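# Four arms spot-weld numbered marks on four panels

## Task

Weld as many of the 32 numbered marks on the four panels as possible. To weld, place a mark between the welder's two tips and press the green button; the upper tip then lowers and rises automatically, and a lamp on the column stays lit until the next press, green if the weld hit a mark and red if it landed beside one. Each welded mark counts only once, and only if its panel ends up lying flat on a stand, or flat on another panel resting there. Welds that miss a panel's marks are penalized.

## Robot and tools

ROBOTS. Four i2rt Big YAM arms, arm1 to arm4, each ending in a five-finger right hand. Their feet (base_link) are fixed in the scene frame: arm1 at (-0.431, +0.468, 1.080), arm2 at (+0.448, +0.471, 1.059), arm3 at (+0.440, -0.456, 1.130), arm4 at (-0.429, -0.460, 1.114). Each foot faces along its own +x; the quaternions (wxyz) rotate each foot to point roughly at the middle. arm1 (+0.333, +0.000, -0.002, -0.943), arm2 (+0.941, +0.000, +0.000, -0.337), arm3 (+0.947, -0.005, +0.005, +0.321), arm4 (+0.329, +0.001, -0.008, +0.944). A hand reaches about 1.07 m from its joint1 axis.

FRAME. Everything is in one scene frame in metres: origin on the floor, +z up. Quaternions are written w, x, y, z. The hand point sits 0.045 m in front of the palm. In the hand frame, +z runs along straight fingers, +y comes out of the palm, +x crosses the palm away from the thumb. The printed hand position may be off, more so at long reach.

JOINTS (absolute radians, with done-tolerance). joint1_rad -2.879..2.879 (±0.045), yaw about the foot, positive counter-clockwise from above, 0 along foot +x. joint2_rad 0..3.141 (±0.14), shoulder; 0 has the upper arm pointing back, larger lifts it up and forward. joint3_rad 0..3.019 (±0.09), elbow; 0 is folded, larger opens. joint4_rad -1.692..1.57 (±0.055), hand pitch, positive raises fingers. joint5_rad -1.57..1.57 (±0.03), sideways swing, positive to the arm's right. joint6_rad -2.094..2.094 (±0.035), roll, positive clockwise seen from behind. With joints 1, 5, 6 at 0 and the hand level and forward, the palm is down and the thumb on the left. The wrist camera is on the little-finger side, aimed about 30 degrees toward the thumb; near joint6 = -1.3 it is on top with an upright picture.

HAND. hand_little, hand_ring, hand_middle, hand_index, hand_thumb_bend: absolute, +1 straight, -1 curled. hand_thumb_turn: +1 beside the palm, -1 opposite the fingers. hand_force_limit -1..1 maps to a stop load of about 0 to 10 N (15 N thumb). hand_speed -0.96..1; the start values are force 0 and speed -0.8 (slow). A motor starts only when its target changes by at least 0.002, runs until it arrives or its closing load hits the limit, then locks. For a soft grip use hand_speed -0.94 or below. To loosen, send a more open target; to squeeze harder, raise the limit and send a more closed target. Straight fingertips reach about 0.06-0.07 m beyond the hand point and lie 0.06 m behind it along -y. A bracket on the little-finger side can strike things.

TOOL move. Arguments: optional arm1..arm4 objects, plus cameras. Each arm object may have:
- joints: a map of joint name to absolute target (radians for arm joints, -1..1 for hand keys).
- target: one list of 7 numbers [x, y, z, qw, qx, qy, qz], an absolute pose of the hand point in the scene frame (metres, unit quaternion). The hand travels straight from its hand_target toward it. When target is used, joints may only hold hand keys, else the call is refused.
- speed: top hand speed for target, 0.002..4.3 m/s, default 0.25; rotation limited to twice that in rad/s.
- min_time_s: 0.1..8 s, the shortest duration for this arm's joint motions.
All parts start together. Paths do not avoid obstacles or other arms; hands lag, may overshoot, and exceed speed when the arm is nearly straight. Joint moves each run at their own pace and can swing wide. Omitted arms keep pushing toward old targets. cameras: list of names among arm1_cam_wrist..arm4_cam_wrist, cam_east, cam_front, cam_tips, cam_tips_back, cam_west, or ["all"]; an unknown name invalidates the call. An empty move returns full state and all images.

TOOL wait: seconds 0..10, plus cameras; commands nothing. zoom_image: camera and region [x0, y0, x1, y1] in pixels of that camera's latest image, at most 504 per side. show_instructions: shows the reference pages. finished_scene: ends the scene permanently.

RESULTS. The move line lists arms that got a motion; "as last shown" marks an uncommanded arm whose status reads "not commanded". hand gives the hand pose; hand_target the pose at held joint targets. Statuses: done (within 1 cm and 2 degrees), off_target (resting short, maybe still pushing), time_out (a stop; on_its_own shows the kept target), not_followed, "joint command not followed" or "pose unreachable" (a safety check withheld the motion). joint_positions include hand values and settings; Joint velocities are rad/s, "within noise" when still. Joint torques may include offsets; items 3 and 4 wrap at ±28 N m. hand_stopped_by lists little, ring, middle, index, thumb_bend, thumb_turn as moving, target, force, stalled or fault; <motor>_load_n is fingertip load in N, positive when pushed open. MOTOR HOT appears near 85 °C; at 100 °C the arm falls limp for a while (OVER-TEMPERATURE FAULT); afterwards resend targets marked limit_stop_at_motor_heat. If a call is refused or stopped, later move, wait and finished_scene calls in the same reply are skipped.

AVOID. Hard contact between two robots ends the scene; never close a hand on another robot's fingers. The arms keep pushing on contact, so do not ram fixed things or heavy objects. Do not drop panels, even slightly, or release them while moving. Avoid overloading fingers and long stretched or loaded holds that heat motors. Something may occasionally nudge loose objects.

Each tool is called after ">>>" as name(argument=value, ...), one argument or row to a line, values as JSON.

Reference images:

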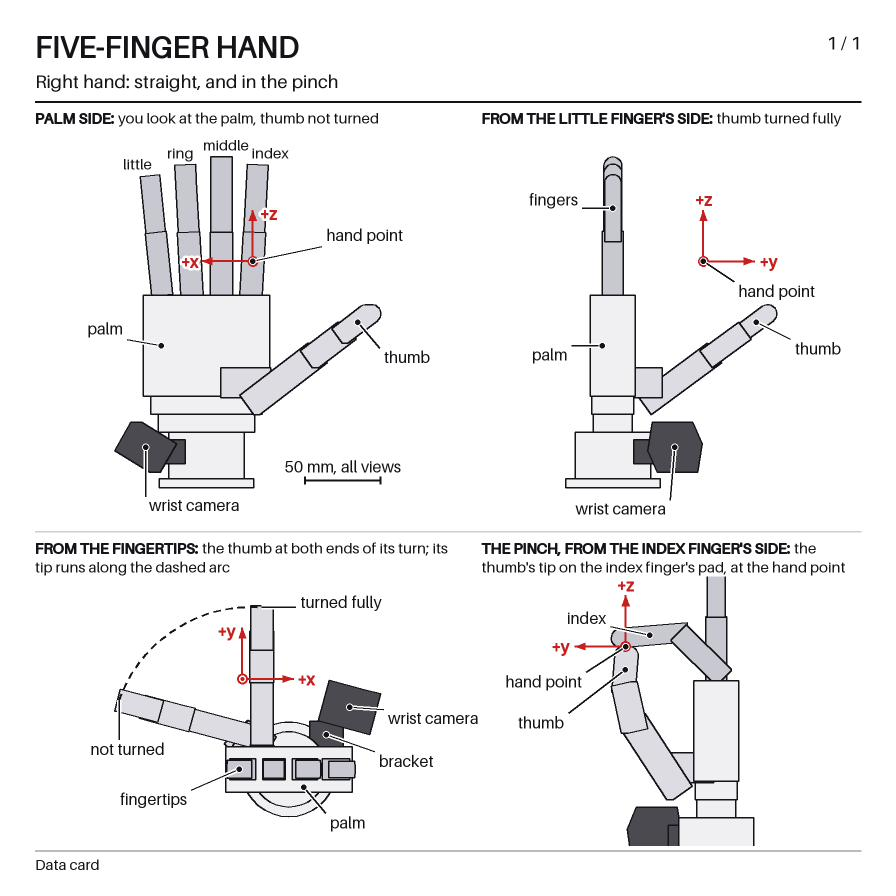

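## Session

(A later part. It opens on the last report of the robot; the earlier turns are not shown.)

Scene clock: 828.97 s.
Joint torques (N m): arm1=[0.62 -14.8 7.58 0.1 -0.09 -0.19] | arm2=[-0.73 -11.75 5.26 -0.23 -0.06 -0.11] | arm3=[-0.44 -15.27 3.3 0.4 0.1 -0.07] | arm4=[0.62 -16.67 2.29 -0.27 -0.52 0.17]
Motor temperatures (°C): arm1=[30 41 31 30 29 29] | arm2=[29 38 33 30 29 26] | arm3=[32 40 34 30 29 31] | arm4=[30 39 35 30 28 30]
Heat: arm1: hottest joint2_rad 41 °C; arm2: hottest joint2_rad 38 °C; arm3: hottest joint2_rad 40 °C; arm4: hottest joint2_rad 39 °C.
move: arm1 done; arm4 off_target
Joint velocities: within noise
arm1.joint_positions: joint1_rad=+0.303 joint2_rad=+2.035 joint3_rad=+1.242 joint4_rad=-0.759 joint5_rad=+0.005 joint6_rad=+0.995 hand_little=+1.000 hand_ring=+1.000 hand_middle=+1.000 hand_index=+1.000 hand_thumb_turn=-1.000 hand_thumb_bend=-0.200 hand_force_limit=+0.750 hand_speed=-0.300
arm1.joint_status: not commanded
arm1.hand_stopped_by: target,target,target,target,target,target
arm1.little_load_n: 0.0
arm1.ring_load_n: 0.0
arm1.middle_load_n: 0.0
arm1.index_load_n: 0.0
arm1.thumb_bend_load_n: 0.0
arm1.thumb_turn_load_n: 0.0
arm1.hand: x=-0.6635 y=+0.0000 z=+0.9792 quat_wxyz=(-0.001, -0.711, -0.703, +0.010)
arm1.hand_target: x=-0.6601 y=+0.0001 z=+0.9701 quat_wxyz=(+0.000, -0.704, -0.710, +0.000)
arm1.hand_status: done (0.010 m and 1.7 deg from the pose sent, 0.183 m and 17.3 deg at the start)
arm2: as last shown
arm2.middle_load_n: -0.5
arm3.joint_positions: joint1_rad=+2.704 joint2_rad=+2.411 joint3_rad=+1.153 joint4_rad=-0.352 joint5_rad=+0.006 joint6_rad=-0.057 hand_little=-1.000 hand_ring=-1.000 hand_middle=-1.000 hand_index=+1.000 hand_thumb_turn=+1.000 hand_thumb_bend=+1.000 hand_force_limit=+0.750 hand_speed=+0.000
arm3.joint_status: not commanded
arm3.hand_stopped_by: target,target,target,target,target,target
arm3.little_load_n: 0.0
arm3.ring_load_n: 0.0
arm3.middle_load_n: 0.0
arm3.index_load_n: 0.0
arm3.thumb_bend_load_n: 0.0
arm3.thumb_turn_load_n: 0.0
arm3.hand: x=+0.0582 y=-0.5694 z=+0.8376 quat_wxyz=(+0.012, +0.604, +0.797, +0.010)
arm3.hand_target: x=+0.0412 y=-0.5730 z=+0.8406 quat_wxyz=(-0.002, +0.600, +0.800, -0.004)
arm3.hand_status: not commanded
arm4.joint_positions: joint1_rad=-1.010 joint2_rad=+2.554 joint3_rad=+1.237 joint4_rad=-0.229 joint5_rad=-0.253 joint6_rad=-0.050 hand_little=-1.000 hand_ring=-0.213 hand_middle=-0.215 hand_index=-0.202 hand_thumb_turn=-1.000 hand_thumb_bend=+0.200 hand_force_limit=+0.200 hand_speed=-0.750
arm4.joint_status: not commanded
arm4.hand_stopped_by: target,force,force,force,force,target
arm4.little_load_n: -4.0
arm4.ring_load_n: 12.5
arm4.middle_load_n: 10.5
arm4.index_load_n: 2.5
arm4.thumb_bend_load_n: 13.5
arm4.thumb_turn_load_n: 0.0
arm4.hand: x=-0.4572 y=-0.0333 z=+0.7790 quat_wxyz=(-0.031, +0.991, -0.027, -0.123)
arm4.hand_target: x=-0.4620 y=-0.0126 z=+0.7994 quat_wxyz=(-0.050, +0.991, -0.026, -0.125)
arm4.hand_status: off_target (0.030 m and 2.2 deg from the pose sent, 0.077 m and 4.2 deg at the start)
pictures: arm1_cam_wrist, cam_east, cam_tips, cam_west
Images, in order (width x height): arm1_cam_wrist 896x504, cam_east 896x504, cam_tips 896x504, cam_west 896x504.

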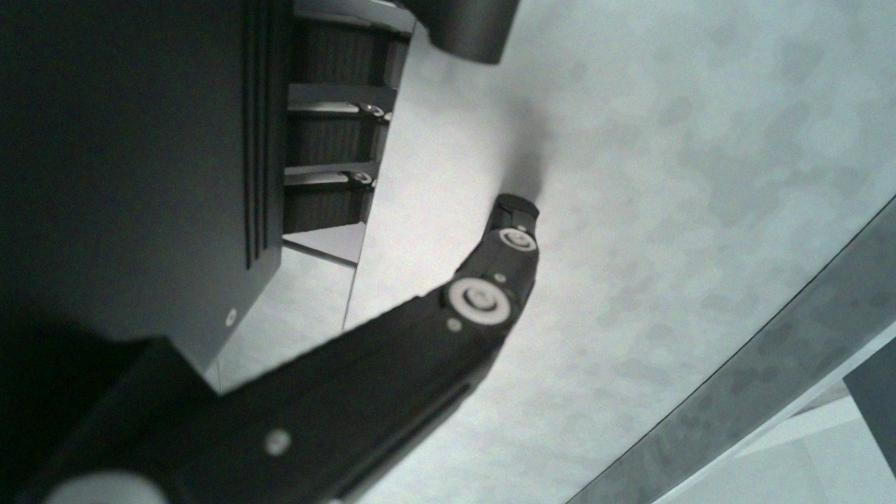

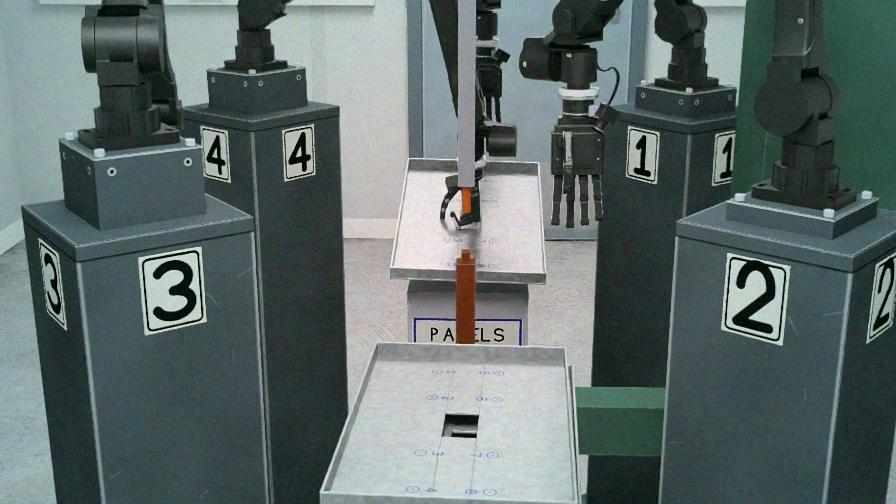

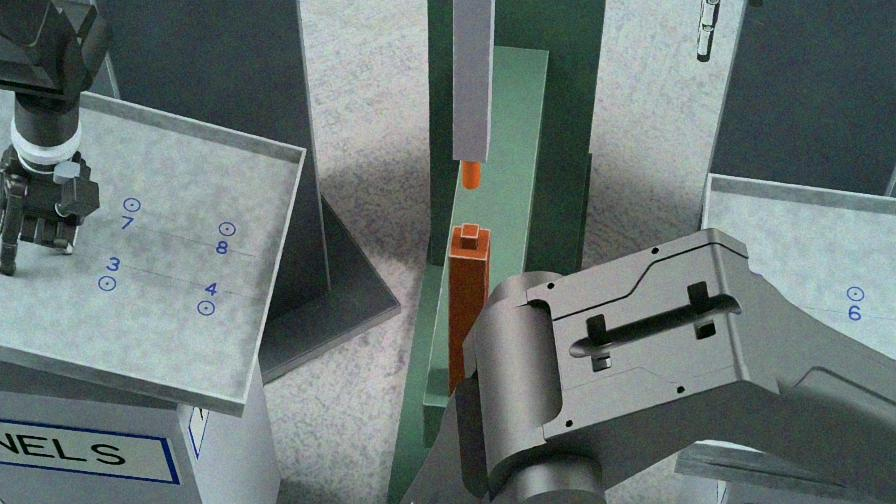

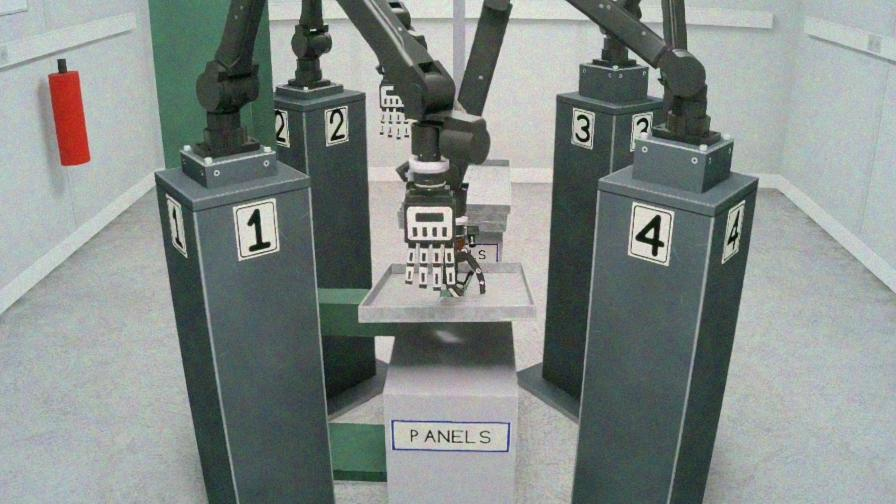

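>>> move(
  arm1={"joints": {"joint1_rad": 0.366, "joint2_rad": 1.6, "joint3_rad": 0.85, "joint4_rad": -0.8, "joint5_rad": 0, "joint6_rad": 0.97}, "min_time_s": 1.2},
  arm4={"target": [-0.36, 0.0, 0.892, -0.062, 0.9979, 0.0, 0.0145], "speed": 0.16},
  cameras=["arm1_cam_wrist", "cam_tips", "cam_west", "cam_east", "cam_tips_back", "cam_front"],
)

Scene clock: 831.63 s.
Joint torques (N m): arm1=[0.97 -10.17 6.28 0.25 -0.09 -0.2] | arm2=[-1.26 -11.4 5.24 -0.21 -0.03 -0.11] | arm3=[-0.91 -14.86 3.45 0.4 0.1 -0.15] | arm4=[-0.67 -16.79 4.26 -0.16 -0.13 -0.09]
Motor temperatures (°C): arm1=[30 41 31 30 29 29] | arm2=[29 37 33 30 29 26] | arm3=[32 40 34 30 29 31] | arm4=[30 39 34 30 28 30]
Heat: arm1: hottest joint2_rad 41 °C; arm2: hottest joint2_rad 37 °C; arm3: hottest joint2_rad 40 °C; arm4: hottest joint2_rad 39 °C.
move: arm1 done; arm4 off_target
Joint velocities: within noise
arm1.joint_positions: joint1_rad=+0.358 joint2_rad=+1.596 joint3_rad=+0.857 joint4_rad=-0.795 joint5_rad=+0.001 joint6_rad=+0.985 hand_little=+1.000 hand_ring=+1.000 hand_middle=+1.000 hand_index=+1.000 hand_thumb_turn=-1.000 hand_thumb_bend=-0.200 hand_force_limit=+0.750 hand_speed=-0.300
arm1.joint_status: all done
arm1.hand_stopped_by: target,target,target,target,target,target
arm1.little_load_n: 0.0
arm1.ring_load_n: 0.0
arm1.middle_load_n: 0.0
arm1.index_load_n: 0.0
arm1.thumb_bend_load_n: -0.5
arm1.thumb_turn_load_n: 0.0
arm1.hand: x=-0.5692 y=+0.1036 z=+1.0629 quat_wxyz=(-0.005, -0.688, -0.725, +0.019)
arm1.hand_target: x=-0.5625 y=+0.1082 z=+1.0596 quat_wxyz=(-0.004, -0.680, -0.733, +0.011)
arm1.hand_status: not commanded
arm2, arm3: as last shown
arm2.middle_load_n: 0.0
arm4.joint_positions: joint1_rad=-1.082 joint2_rad=+2.311 joint3_rad=+1.175 joint4_rad=-0.377 joint5_rad=+0.009 joint6_rad=-0.174 hand_little=-1.000 hand_ring=-0.213 hand_middle=-0.215 hand_index=-0.202 hand_thumb_turn=-1.000 hand_thumb_bend=+0.200 hand_force_limit=+0.200 hand_speed=-0.750
arm4.joint_status: not commanded
arm4.hand_stopped_by: target,force,force,force,force,target
arm4.little_load_n: -4.0
arm4.ring_load_n: 12.5
arm4.middle_load_n: 10.0
arm4.index_load_n: 2.5
arm4.thumb_bend_load_n: 13.5
arm4.thumb_turn_load_n: 0.0
arm4.hand: x=-0.3666 y=-0.0205 z=+0.8678 quat_wxyz=(-0.036, +0.999, -0.004, +0.011)
arm4.hand_target: x=-0.3601 y=-0.0004 z=+0.8915 quat_wxyz=(-0.062, +0.998, +0.000, +0.015)
arm4.hand_status: off_target (0.032 m and 3.0 deg from the pose sent, 0.153 m and 16.5 deg at the start)
pictures: arm1_cam_wrist, cam_east, cam_front, cam_tips, cam_tips_back, cam_west
Images, in order (width x height): arm1_cam_wrist 896x504, cam_east 896x504, cam_front 896x504, cam_tips 896x504, cam_tips_back 896x504, cam_west 896x504.

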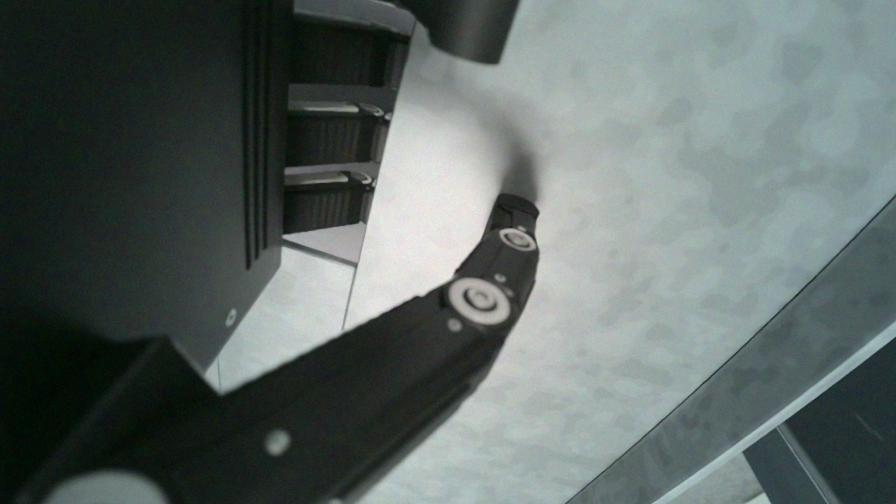

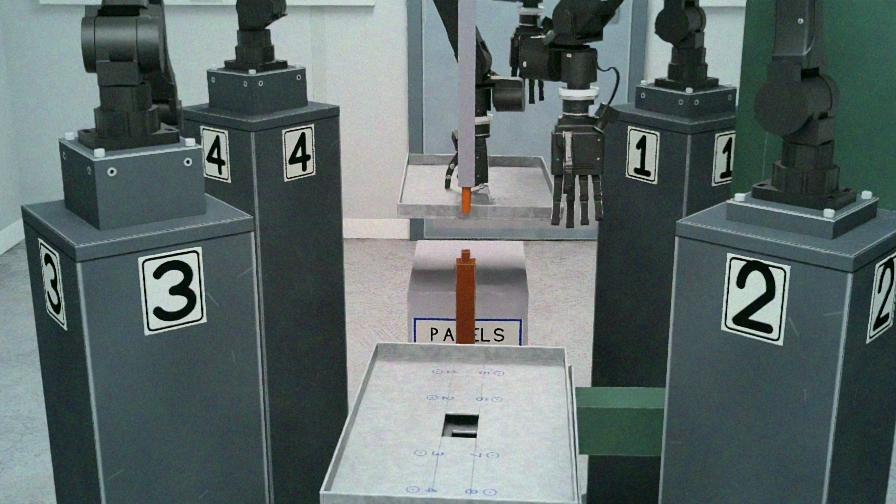

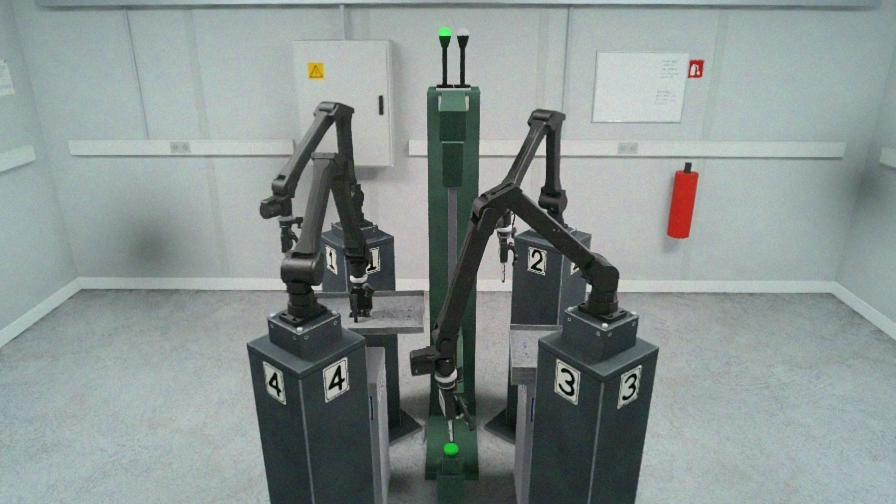

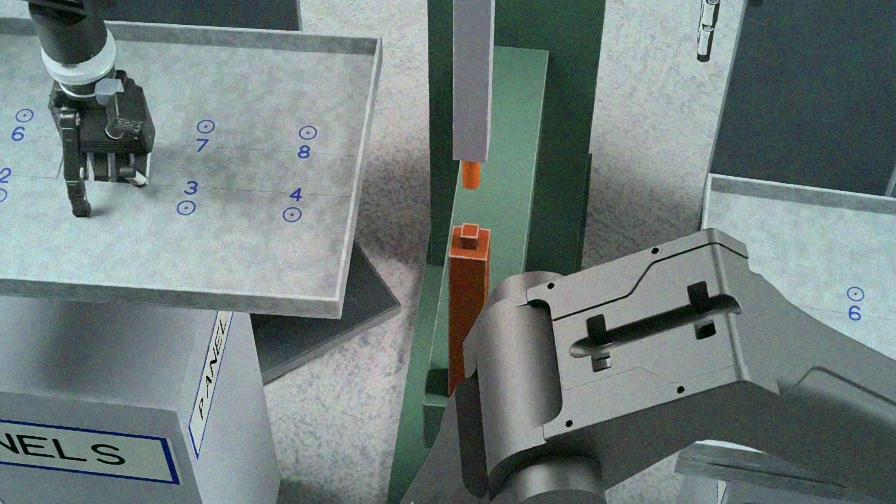

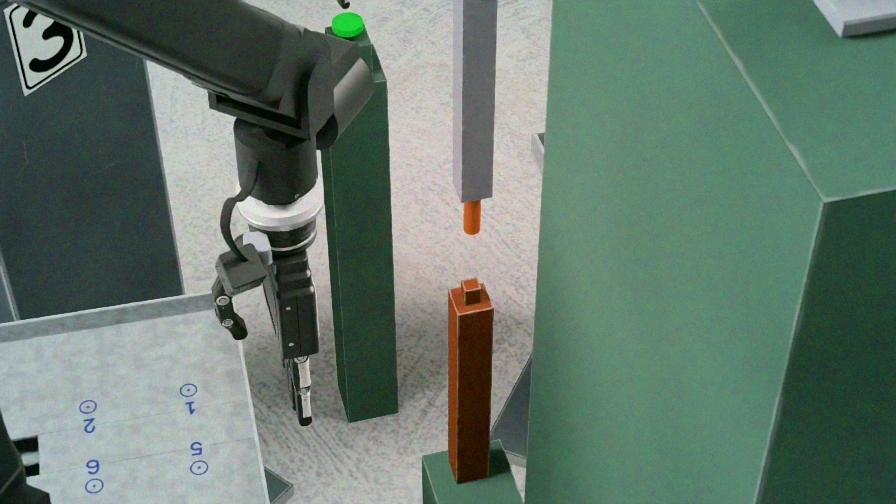

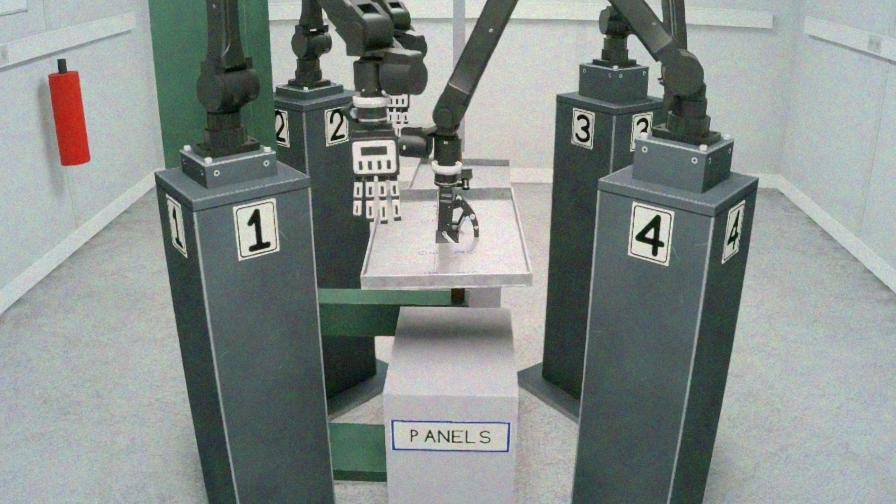

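>>> zoom_image(
  camera="cam_front",
  region=[330, 270, 570, 400],
)

>>> zoom_image(
  camera="cam_east",
  region=[380, 140, 620, 260],
)

>>> zoom_image(
  camera="cam_west",
  region=[340, 170, 560, 300],
)

Scaled by 2.100.

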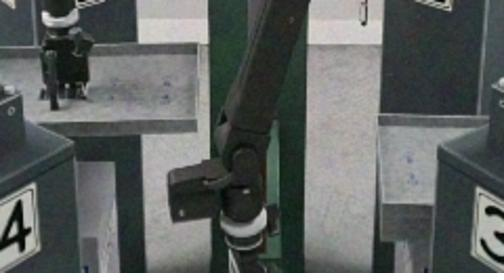

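Scaled by 2.100.

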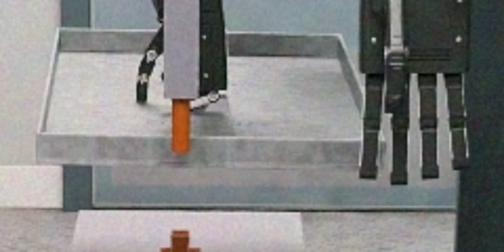

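Scaled by 2.291.

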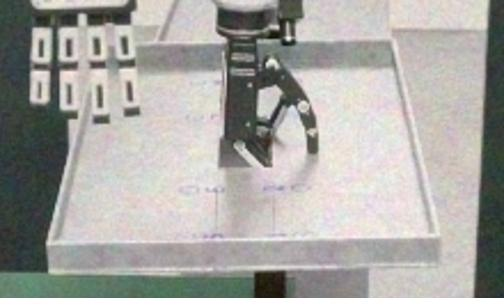

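>>> move(
  arm4={"target": [-0.186, 0.0195, 0.869, -0.0755, 0.9971, 0.0, 0.009], "speed": 0.16},
  cameras=["cam_tips", "cam_west", "cam_east", "cam_tips_back", "arm1_cam_wrist"],
)

Scene clock: 835.17 s.
Joint torques (N m): arm1=[0.73 -10.29 6.24 0.25 -0.09 -0.19] | arm2=[-1.26 -11.46 5.23 -0.24 -0.03 -0.11] | arm3=[-1.03 -15.21 3.58 0.36 0.14 -0.15] | arm4=[-0.56 -16.97 8.31 -0.21 -0.22 -0.11]
Motor temperatures (°C): arm1=[30 41 31 30 29 29] | arm2=[29 37 33 30 29 26] | arm3=[32 40 34 30 29 31] | arm4=[30 39 34 30 28 30]
Heat: arm1: hottest joint2_rad 41 °C; arm2: hottest joint2_rad 37 °C; arm3: hottest joint2_rad 40 °C; arm4: hottest joint2_rad 39 °C.
move: arm4 off_target
Joint velocities: within noise
arm1, arm2, arm3: as last shown
arm1.thumb_bend_load_n: 0.0
arm1.hand_target: x=-0.5625 y=+0.1083 z=+1.0596 quat_wxyz=(-0.004, -0.680, -0.733, +0.011)
arm4.joint_positions: joint1_rad=-1.390 joint2_rad=+2.432 joint3_rad=+1.400 joint4_rad=-0.475 joint5_rad=-0.045 joint6_rad=-0.471 hand_little=-1.000 hand_ring=-0.213 hand_middle=-0.215 hand_index=-0.202 hand_thumb_turn=-1.000 hand_thumb_bend=+0.200 hand_force_limit=+0.200 hand_speed=-0.750
arm4.joint_status: not commanded
arm4.hand_stopped_by: target,force,force,force,force,target
arm4.little_load_n: -4.0
arm4.ring_load_n: 13.0
arm4.middle_load_n: 10.0
arm4.index_load_n: 2.5
arm4.thumb_bend_load_n: 13.0
arm4.thumb_turn_load_n: 0.0
arm4.hand: x=-0.2015 y=-0.0117 z=+0.8482 quat_wxyz=(-0.047, +0.999, -0.008, -0.004)
arm4.hand_target: x=-0.1865 y=+0.0185 z=+0.8698 quat_wxyz=(-0.076, +0.997, +0.000, +0.009)
arm4.hand_status: off_target (0.041 m and 3.8 deg from the pose sent, 0.185 m and 4.6 deg at the start)
pictures: arm1_cam_wrist, cam_east, cam_tips, cam_tips_back, cam_west
Images, in order (width x height): arm1_cam_wrist 896x504, cam_east 896x504, cam_tips 896x504, cam_tips_back 896x504, cam_west 896x504.

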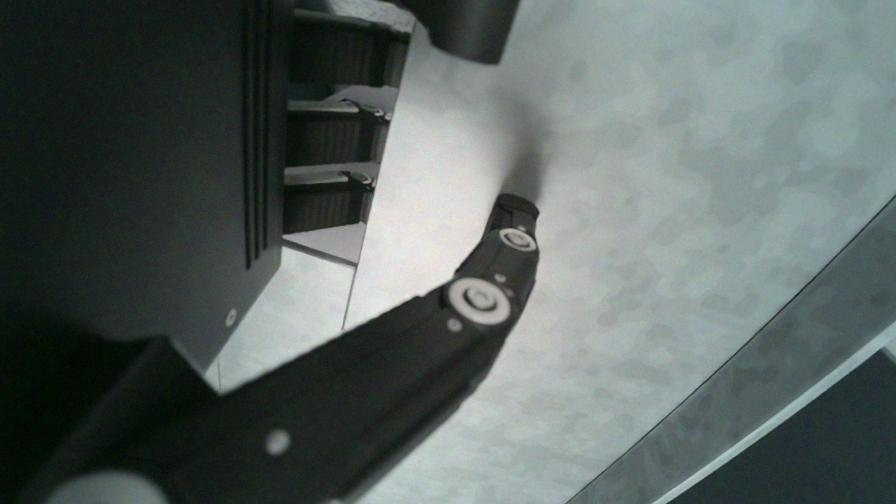

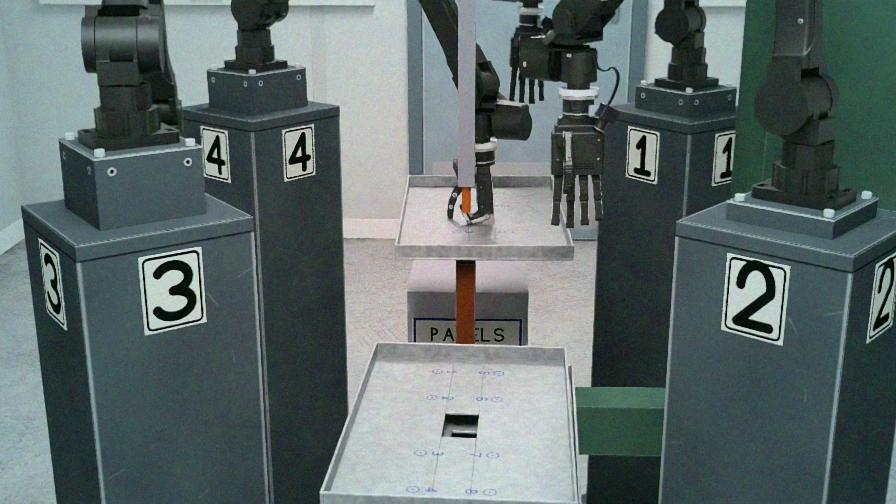

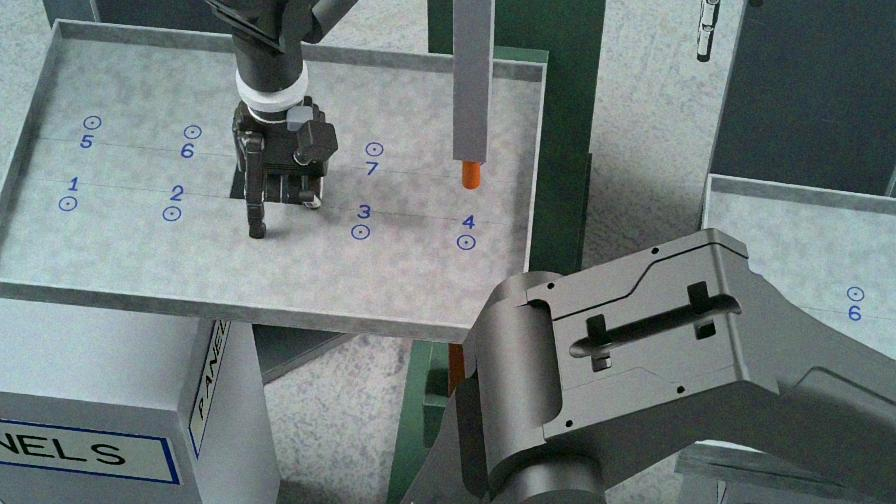

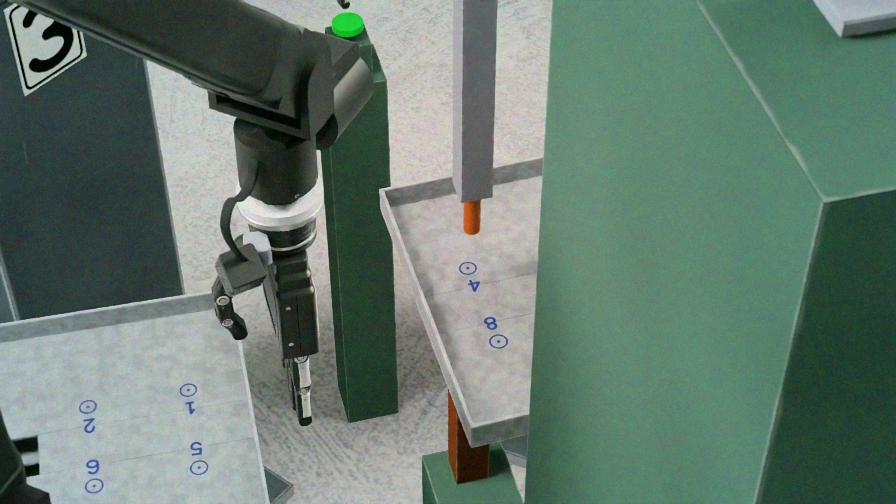

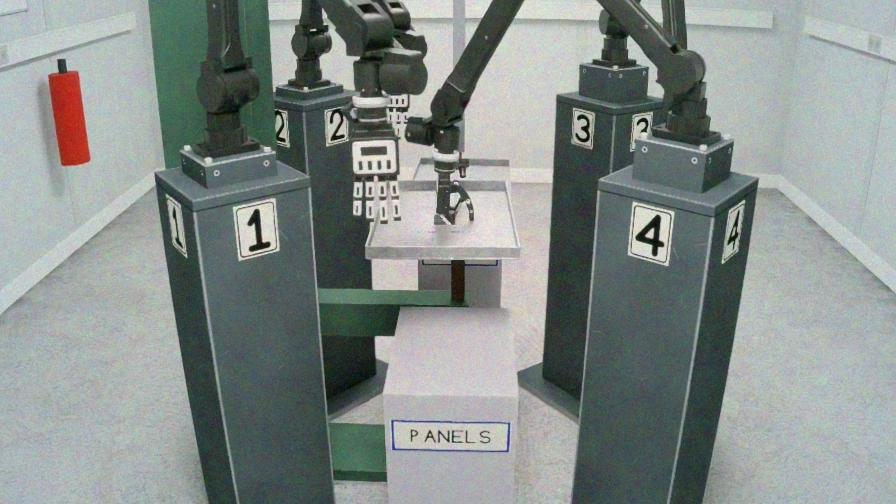

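>>> move(
  arm4={"target": [-0.1882, 0.0388, 0.869, -0.0755, 0.9971, 0.0, 0.009], "speed": 0.1},
  cameras=["cam_tips", "cam_tips_back"],
)

>>> zoom_image(
  camera="cam_tips",
  region=[400, 150, 540, 290],
)

>>> zoom_image(
  camera="cam_tips_back",
  region=[400, 210, 540, 350],
)

Scene clock: 836.87 s.
Joint torques (N m): arm1=[0.73 -10.34 6.3 0.25 -0.09 -0.2] | arm2=[-1.26 -11.4 5.16 -0.25 -0.03 -0.11] | arm3=[0.32 -14.8 3.73 0.4 0.11 -0.1] | arm4=[0.85 -17.26 8.81 -0.2 -0.16 0.08]
Motor temperatures (°C): arm1=[30 41 31 30 29 29] | arm2=[29 37 33 30 29 26] | arm3=[32 40 34 30 29 31] | arm4=[30 39 34 30 28 30]
Heat: arm1: hottest joint2_rad 41 °C; arm2: hottest joint2_rad 37 °C; arm3: hottest joint2_rad 40 °C; arm4: hottest joint2_rad 39 °C.
move: arm4 off_target
Joint velocities: within noise
arm1, arm2, arm3: as last shown
arm1.index_load_n: 0.5
arm3.little_load_n: 0.5
arm4.joint_positions: joint1_rad=-1.381 joint2_rad=+2.456 joint3_rad=+1.457 joint4_rad=-0.510 joint5_rad=-0.045 joint6_rad=-0.472 hand_little=-1.000 hand_ring=-0.213 hand_middle=-0.215 hand_index=-0.202 hand_thumb_turn=-1.000 hand_thumb_bend=+0.200 hand_force_limit=+0.200 hand_speed=-0.750
arm4.joint_status: not commanded
arm4.hand_stopped_by: target,force,force,force,force,target
arm4.little_load_n: -4.0
arm4.ring_load_n: 12.5
arm4.middle_load_n: 10.5
arm4.index_load_n: 3.0
arm4.thumb_bend_load_n: 13.0
arm4.thumb_turn_load_n: 0.0
arm4.hand: x=-0.1983 y=+0.0039 z=+0.8475 quat_wxyz=(-0.046, +0.999, -0.004, -0.005)
arm4.hand_target: x=-0.1889 y=+0.0378 z=+0.8699 quat_wxyz=(-0.076, +0.997, +0.000, +0.009)
arm4.hand_status: off_target (0.042 m and 3.7 deg from the pose sent, 0.056 m and 3.8 deg at the start)
Images, in order (width x height): cam_tips 896x504, cam_tips_back 896x504.

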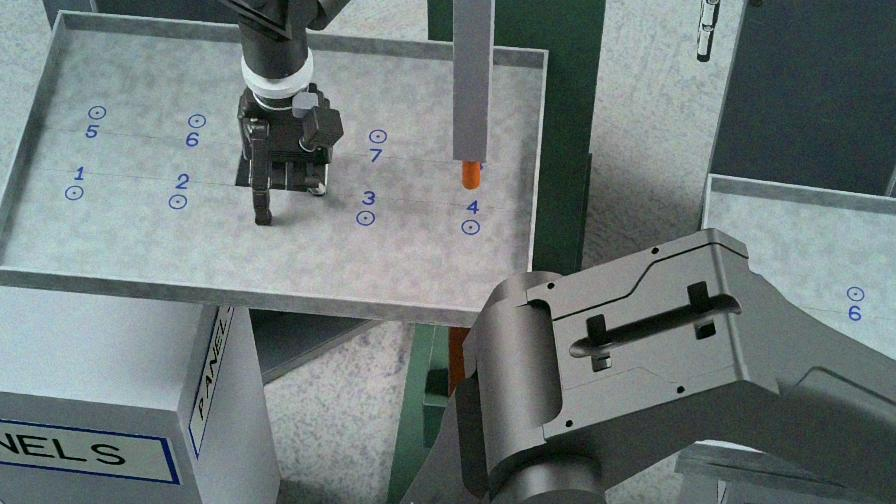

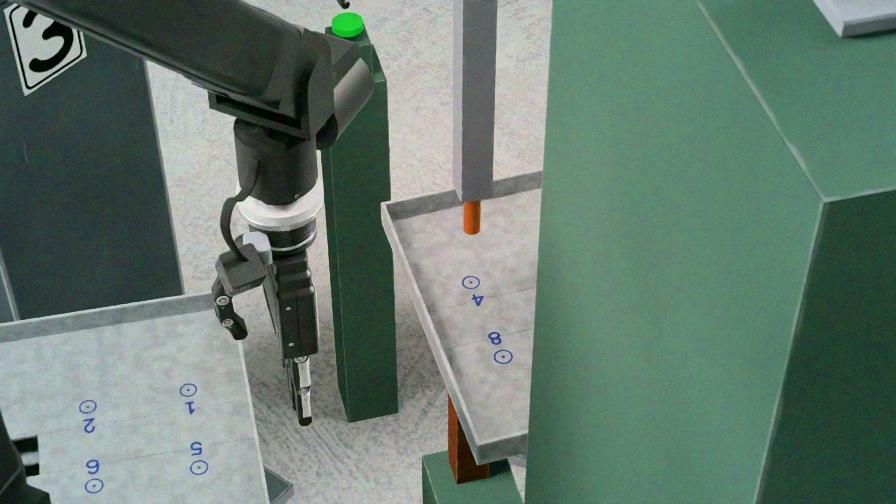

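Scaled by 3.600.

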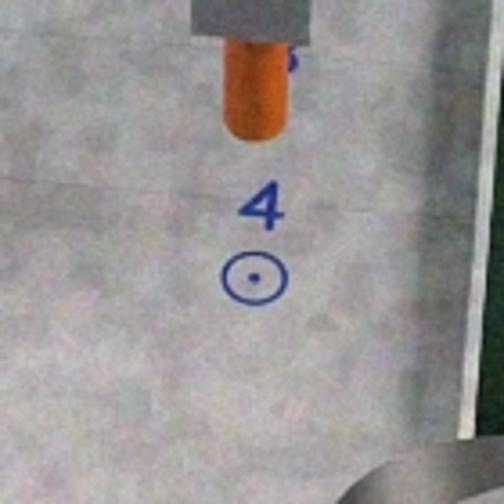

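Scaled by 3.600.

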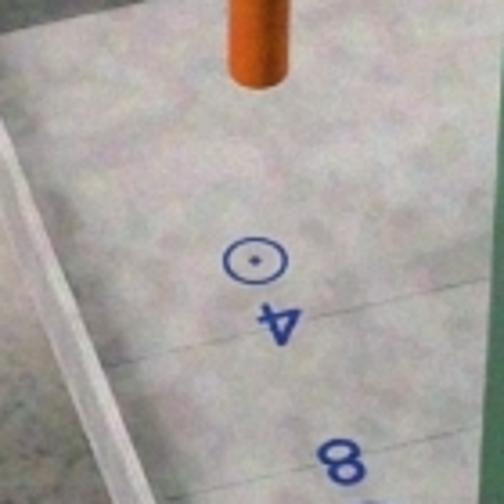

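>>> move(
  arm3={"target": [0.0446, -0.575, 0.803, 0.0, 0.598, 0.8018, 0.0], "speed": 0.12},
)

>>> wait(
  seconds=3.0,
  cameras=["cam_front", "cam_tips"],
)

Scene clock: 838.03 s.
Joint torques (N m): arm1=[0.73 -10.29 6.27 0.24 -0.08 -0.2] | arm2=[-1.08 -11.34 5.2 -0.25 -0.05 -0.11] | arm3=[1.03 -13.27 2.97 0.27 0.13 -0.13] | arm4=[0.79 -17.26 8.83 -0.21 -0.16 0.08]
Motor temperatures (°C): arm1=[30 41 31 30 29 29] | arm2=[29 37 33 30 29 26] | arm3=[32 40 34 30 29 31] | arm4=[30 39 35 30 28 30]
Heat: arm1: hottest joint2_rad 41 °C; arm2: hottest joint2_rad 37 °C; arm3: hottest joint2_rad 40 °C; arm4: hottest joint2_rad 39 °C.
move: arm3 done
Joint velocities: within noise
arm1, arm2, arm4: as last shown
arm1.index_load_n: 0.0
arm3.joint_positions: joint1_rad=+2.704 joint2_rad=+2.480 joint3_rad=+1.200 joint4_rad=-0.306 joint5_rad=+0.008 joint6_rad=-0.059 hand_little=-1.000 hand_ring=-1.000 hand_middle=-1.000 hand_index=+1.000 hand_thumb_turn=+1.000 hand_thumb_bend=+1.000 hand_force_limit=+0.750 hand_speed=+0.000
arm3.joint_status: not commanded
arm3.hand_stopped_by: target,target,target,target,target,target
arm3.little_load_n: 0.0
arm3.ring_load_n: 0.0
arm3.middle_load_n: 0.0
arm3.index_load_n: -1.5
arm3.thumb_bend_load_n: 0.0
arm3.thumb_turn_load_n: 0.0
arm3.hand: x=+0.0466 y=-0.5716 z=+0.8102 quat_wxyz=(+0.003, +0.604, +0.797, +0.002)
arm3.hand_target: x=+0.0448 y=-0.5750 z=+0.8032 quat_wxyz=(+0.000, +0.598, +0.802, +0.000)
arm3.hand_status: done (0.008 m and 0.9 deg from the pose sent, 0.038 m and 2.0 deg at the start)
arm4.middle_load_n: 10.0
pictures: none

Scene clock: 841.03 s.
Joint torques (N m): arm1=[0.73 -10.34 6.28 0.28 -0.08 -0.19] | arm2=[-0.97 -11.52 5.29 -0.21 -0.05 -0.12] | arm3=[0.38 -13.33 2.93 0.4 0.11 -0.05] | arm4=[0.56 -17.67 8.54 -0.17 -0.53 0.08]
Motor temperatures (°C): arm1=[30 40 31 30 29 29] | arm2=[29 37 33 30 29 26] | arm3=[32 40 34 30 29 31] | arm4=[30 40 35 30 28 30]
Heat: arm1: hottest joint2_rad 40 °C; arm2: hottest joint2_rad 37 °C; arm3: hottest joint2_rad 40 °C; arm4: hottest joint2_rad 40 °C.
Joint velocities: within noise
arm1.joint_positions: joint1_rad=+0.358 joint2_rad=+1.596 joint3_rad=+0.857 joint4_rad=-0.795 joint5_rad=+0.001 joint6_rad=+0.985 hand_little=+1.000 hand_ring=+1.000 hand_middle=+1.000 hand_index=+1.000 hand_thumb_turn=-1.000 hand_thumb_bend=-0.200 hand_force_limit=+0.750 hand_speed=-0.300
arm1.joint_status: not commanded
arm1.hand_stopped_by: target,target,target,target,target,target
arm1.little_load_n: 0.0
arm1.ring_load_n: 0.0
arm1.middle_load_n: 0.0
arm1.index_load_n: 0.0
arm1.thumb_bend_load_n: 0.0
arm1.thumb_turn_load_n: 0.0
arm1.hand: x=-0.5692 y=+0.1036 z=+1.0629 quat_wxyz=(-0.005, -0.688, -0.725, +0.019)
arm1.hand_target: x=-0.5625 y=+0.1083 z=+1.0596 quat_wxyz=(-0.004, -0.680, -0.733, +0.011)
arm1.hand_status: not commanded
arm2.joint_positions: joint1_rad=-1.591 joint2_rad=+1.663 joint3_rad=+0.854 joint4_rad=-0.761 joint5_rad=+0.001 joint6_rad=+0.859 hand_little=+1.000 hand_ring=+1.000 hand_middle=+1.000 hand_index=+1.000 hand_thumb_turn=-1.000 hand_thumb_bend=-0.300 hand_force_limit=+0.850 hand_speed=-0.500
arm2.joint_status: not commanded
arm2.hand_stopped_by: target,target,target,target,target,target
arm2.little_load_n: 0.0
arm2.ring_load_n: 0.0
arm2.middle_load_n: 0.0
arm2.index_load_n: 0.0
arm2.thumb_bend_load_n: 0.0
arm2.thumb_turn_load_n: 0.0
arm2.hand: x=+0.2552 y=+0.1461 z=+1.0151 quat_wxyz=(+0.001, -0.706, -0.708, +0.000)
arm2.hand_target: x=+0.2544 y=+0.1498 z=+1.0189 quat_wxyz=(+0.000, -0.706, -0.708, +0.000)
arm2.hand_status: not commanded
arm3.joint_positions: joint1_rad=+2.704 joint2_rad=+2.480 joint3_rad=+1.200 joint4_rad=-0.306 joint5_rad=+0.008 joint6_rad=-0.059 hand_little=-1.000 hand_ring=-1.000 hand_middle=-1.000 hand_index=+1.000 hand_thumb_turn=+1.000 hand_thumb_bend=+1.000 hand_force_limit=+0.750 hand_speed=+0.000
arm3.joint_status: not commanded
arm3.hand_stopped_by: target,target,target,target,target,target
arm3.little_load_n: 0.0
arm3.ring_load_n: 0.0
arm3.middle_load_n: 0.0
arm3.index_load_n: -2.0
arm3.thumb_bend_load_n: 0.0
arm3.thumb_turn_load_n: 0.0
arm3.hand: x=+0.0466 y=-0.5716 z=+0.8102 quat_wxyz=(+0.003, +0.604, +0.797, +0.002)
arm3.hand_target: x=+0.0448 y=-0.5750 z=+0.8032 quat_wxyz=(+0.000, +0.598, +0.802, +0.000)
arm3.hand_status: done (0.008 m and 0.9 deg from the pose sent, 0.038 m and 2.0 deg at the start)
arm4.joint_positions: joint1_rad=-1.378 joint2_rad=+2.462 joint3_rad=+1.460 joint4_rad=-0.511 joint5_rad=-0.036 joint6_rad=-0.472 hand_little=-1.000 hand_ring=-0.213 hand_middle=-0.215 hand_index=-0.201 hand_thumb_turn=-1.000 hand_thumb_bend=+0.200 hand_force_limit=+0.200 hand_speed=-0.750
arm4.joint_status: not commanded
arm4.hand_stopped_by: target,force,force,force,force,target
arm4.little_load_n: -4.5
arm4.ring_load_n: 12.0
arm4.middle_load_n: 10.5
arm4.index_load_n: 4.5
arm4.thumb_bend_load_n: 10.5
arm4.thumb_turn_load_n: 0.0
arm4.hand: x=-0.1986 y=+0.0030 z=+0.8450 quat_wxyz=(-0.042, +0.999, -0.003, -0.001)
arm4.hand_target: x=-0.1889 y=+0.0378 z=+0.8699 quat_wxyz=(-0.076, +0.997, +0.000, +0.009)
arm4.hand_status: not commanded
wait: 3.00 s; at rest by 0.67 s
Images, in order (width x height): cam_front 896x504, cam_tips 896x504.

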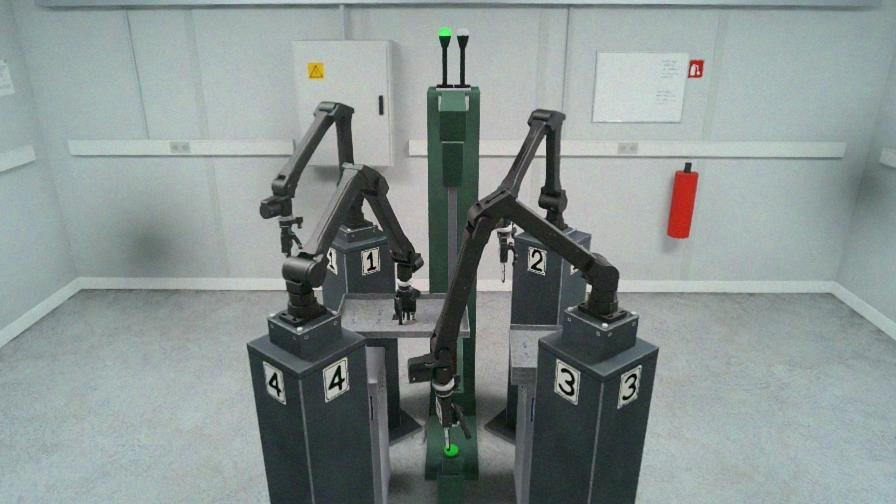

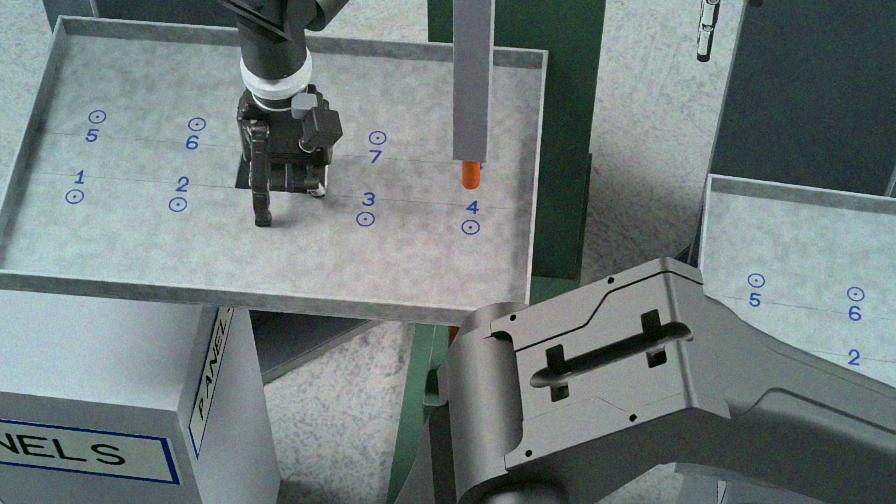

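>>> move(
  arm3={"target": [0.0446, -0.575, 0.832, 0.0, 0.598, 0.8018, 0.0], "speed": 0.15},
  arm4={"target": [-0.125, 0.024, 0.88, -0.075, 0.9971, 0.0, 0.013], "speed": 0.2},
)

>>> move(
  arm4={"target": [-0.0755, 0.034, 0.8755, -0.075, 0.997, 0.0, 0.0165], "speed": 0.12},
  cameras=["cam_tips", "cam_tips_back"],
)

>>> zoom_image(
  camera="cam_tips",
  region=[400, 150, 540, 290],
)

>>> zoom_image(
  camera="cam_tips_back",
  region=[400, 210, 540, 350],
)

Scene clock: 843.13 s.
Joint torques (N m): arm1=[0.85 -10.29 6.26 0.25 -0.08 -0.2] | arm2=[-0.97 -11.05 5.19 -0.27 -0.07 -0.1] | arm3=[0.21 -16.15 1.63 -0.81 0.12 -0.08] | arm4=[0.85 -17.96 9.25 -0.2 -0.21 -0.09]
Motor temperatures (°C): arm1=[30 40 31 30 29 29] | arm2=[29 37 33 30 29 26] | arm3=[32 40 34 30 29 31] | arm4=[30 40 35 30 28 30]
Heat: arm1: hottest joint2_rad 40 °C; arm2: hottest joint2_rad 37 °C; arm3: hottest joint2_rad 40 °C; arm4: hottest joint2_rad 40 °C.
move: arm3 done; arm4 off_target
Joint velocities: within noise
arm1, arm2: as last shown
arm3.joint_positions: joint1_rad=+2.704 joint2_rad=+2.442 joint3_rad=+1.184 joint4_rad=-0.319 joint5_rad=+0.008 joint6_rad=-0.059 hand_little=-1.000 hand_ring=-1.000 hand_middle=-1.000 hand_index=+1.000 hand_thumb_turn=+1.000 hand_thumb_bend=+1.000 hand_force_limit=+0.750 hand_speed=+0.000
arm3.joint_status: not commanded
arm3.hand_stopped_by: target,target,target,target,target,target
arm3.little_load_n: 0.0
arm3.ring_load_n: 0.0
arm3.middle_load_n: 0.0
arm3.index_load_n: 0.0
arm3.thumb_bend_load_n: 0.0
arm3.thumb_turn_load_n: 0.0
arm3.hand: x=+0.0433 y=-0.5722 z=+0.8252 quat_wxyz=(+0.000, +0.604, +0.797, -0.002)
arm3.hand_target: x=+0.0447 y=-0.5750 z=+0.8318 quat_wxyz=(+0.000, +0.598, +0.802, +0.000)
arm3.hand_status: done (0.007 m and 0.8 deg from the pose sent, 0.022 m and 0.9 deg at the start)
arm4.joint_positions: joint1_rad=-1.481 joint2_rad=+2.465 joint3_rad=+1.520 joint4_rad=-0.569 joint5_rad=-0.048 joint6_rad=-0.553 hand_little=-1.000 hand_ring=-0.213 hand_middle=-0.215 hand_index=-0.201 hand_thumb_turn=-1.000 hand_thumb_bend=+0.200 hand_force_limit=+0.200 hand_speed=-0.750
arm4.joint_status: not commanded
arm4.hand_stopped_by: target,force,force,force,force,target
arm4.little_load_n: -4.0
arm4.ring_load_n: 13.5
arm4.middle_load_n: 11.0
arm4.index_load_n: 3.0
arm4.thumb_bend_load_n: 11.0
arm4.thumb_turn_load_n: 0.0
arm4.hand: x=-0.1398 y=-0.0095 z=+0.8559 quat_wxyz=(-0.046, +0.999, -0.013, -0.004)
arm4.hand_target: x=-0.1258 y=+0.0230 z=+0.8810 quat_wxyz=(-0.075, +0.997, +0.000, +0.013)
arm4.hand_status: off_target (0.044 m and 4.2 deg from the pose sent, 0.084 m and 4.1 deg at the start)
pictures: none

Scene clock: 844.27 s.
Joint torques (N m): arm1=[0.62 -10.34 6.24 0.27 -0.09 -0.2] | arm2=[-0.97 -11.28 5.19 -0.25 -0.05 -0.12] | arm3=[0.44 -15.56 1.91 -0.76 0.08 -0.03] | arm4=[-0.67 -19.02 10.22 -0.21 -0.22 -0.08]
Motor temperatures (°C): arm1=[30 40 31 30 29 29] | arm2=[29 37 33 30 29 26] | arm3=[32 40 34 30 29 31] | arm4=[30 40 35 30 28 30]
Heat: arm1: hottest joint2_rad 40 °C; arm2: hottest joint2_rad 37 °C; arm3: hottest joint2_rad 40 °C; arm4: hottest joint2_rad 40 °C.
move: arm4 off_target
Joint velocities: within noise
arm1, arm2, arm3: as last shown
arm4.joint_positions: joint1_rad=-1.520 joint2_rad=+2.538 joint3_rad=+1.663 joint4_rad=-0.645 joint5_rad=-0.049 joint6_rad=-0.608 hand_little=-1.000 hand_ring=-0.213 hand_middle=-0.215 hand_index=-0.201 hand_thumb_turn=-1.000 hand_thumb_bend=+0.200 hand_force_limit=+0.200 hand_speed=-0.750
arm4.joint_status: not commanded
arm4.hand_stopped_by: target,force,force,force,force,target
arm4.little_load_n: -4.0
arm4.ring_load_n: 13.0
arm4.middle_load_n: 10.5
arm4.index_load_n: 3.0
arm4.thumb_bend_load_n: 11.0
arm4.thumb_turn_load_n: 0.0
arm4.hand: x=-0.1010 y=+0.0030 z=+0.8475 quat_wxyz=(-0.043, +0.999, -0.005, -0.004)
arm4.hand_target: x=-0.0764 y=+0.0326 z=+0.8767 quat_wxyz=(-0.075, +0.997, +0.000, +0.017)
arm4.hand_status: off_target (0.049 m and 4.4 deg from the pose sent, 0.080 m and 4.4 deg at the start)
Images, in order (width x height): cam_tips 896x504, cam_tips_back 896x504.

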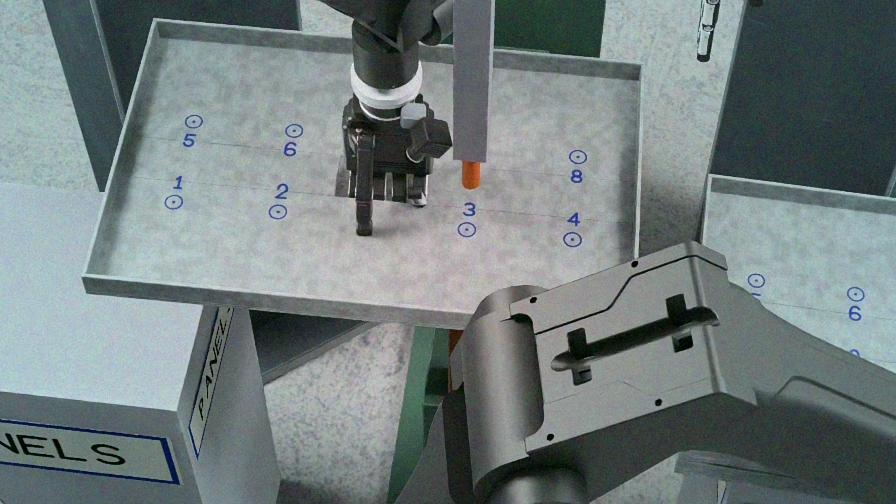

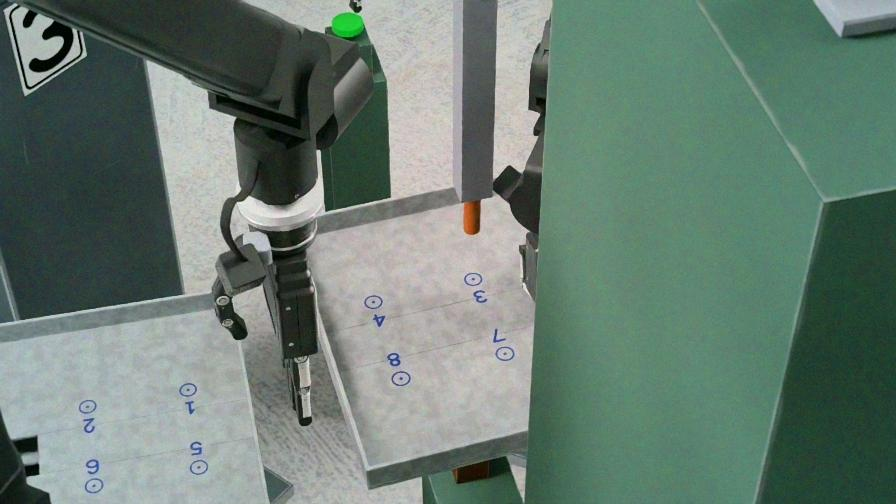

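Scaled by 3.600.

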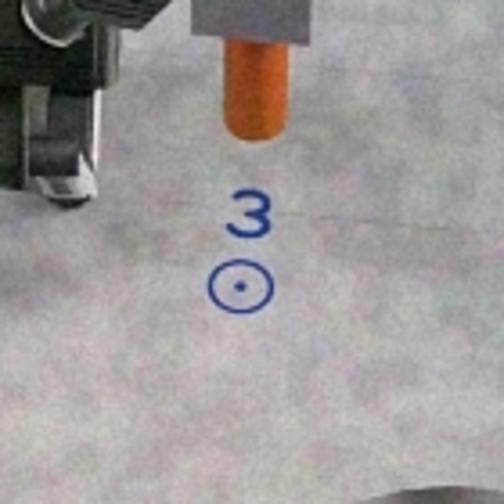

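Scaled by 3.600.

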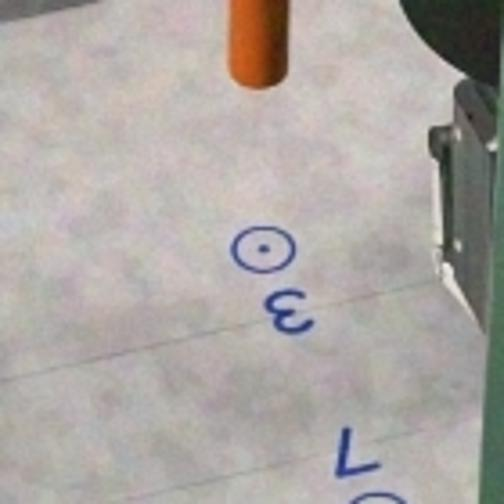

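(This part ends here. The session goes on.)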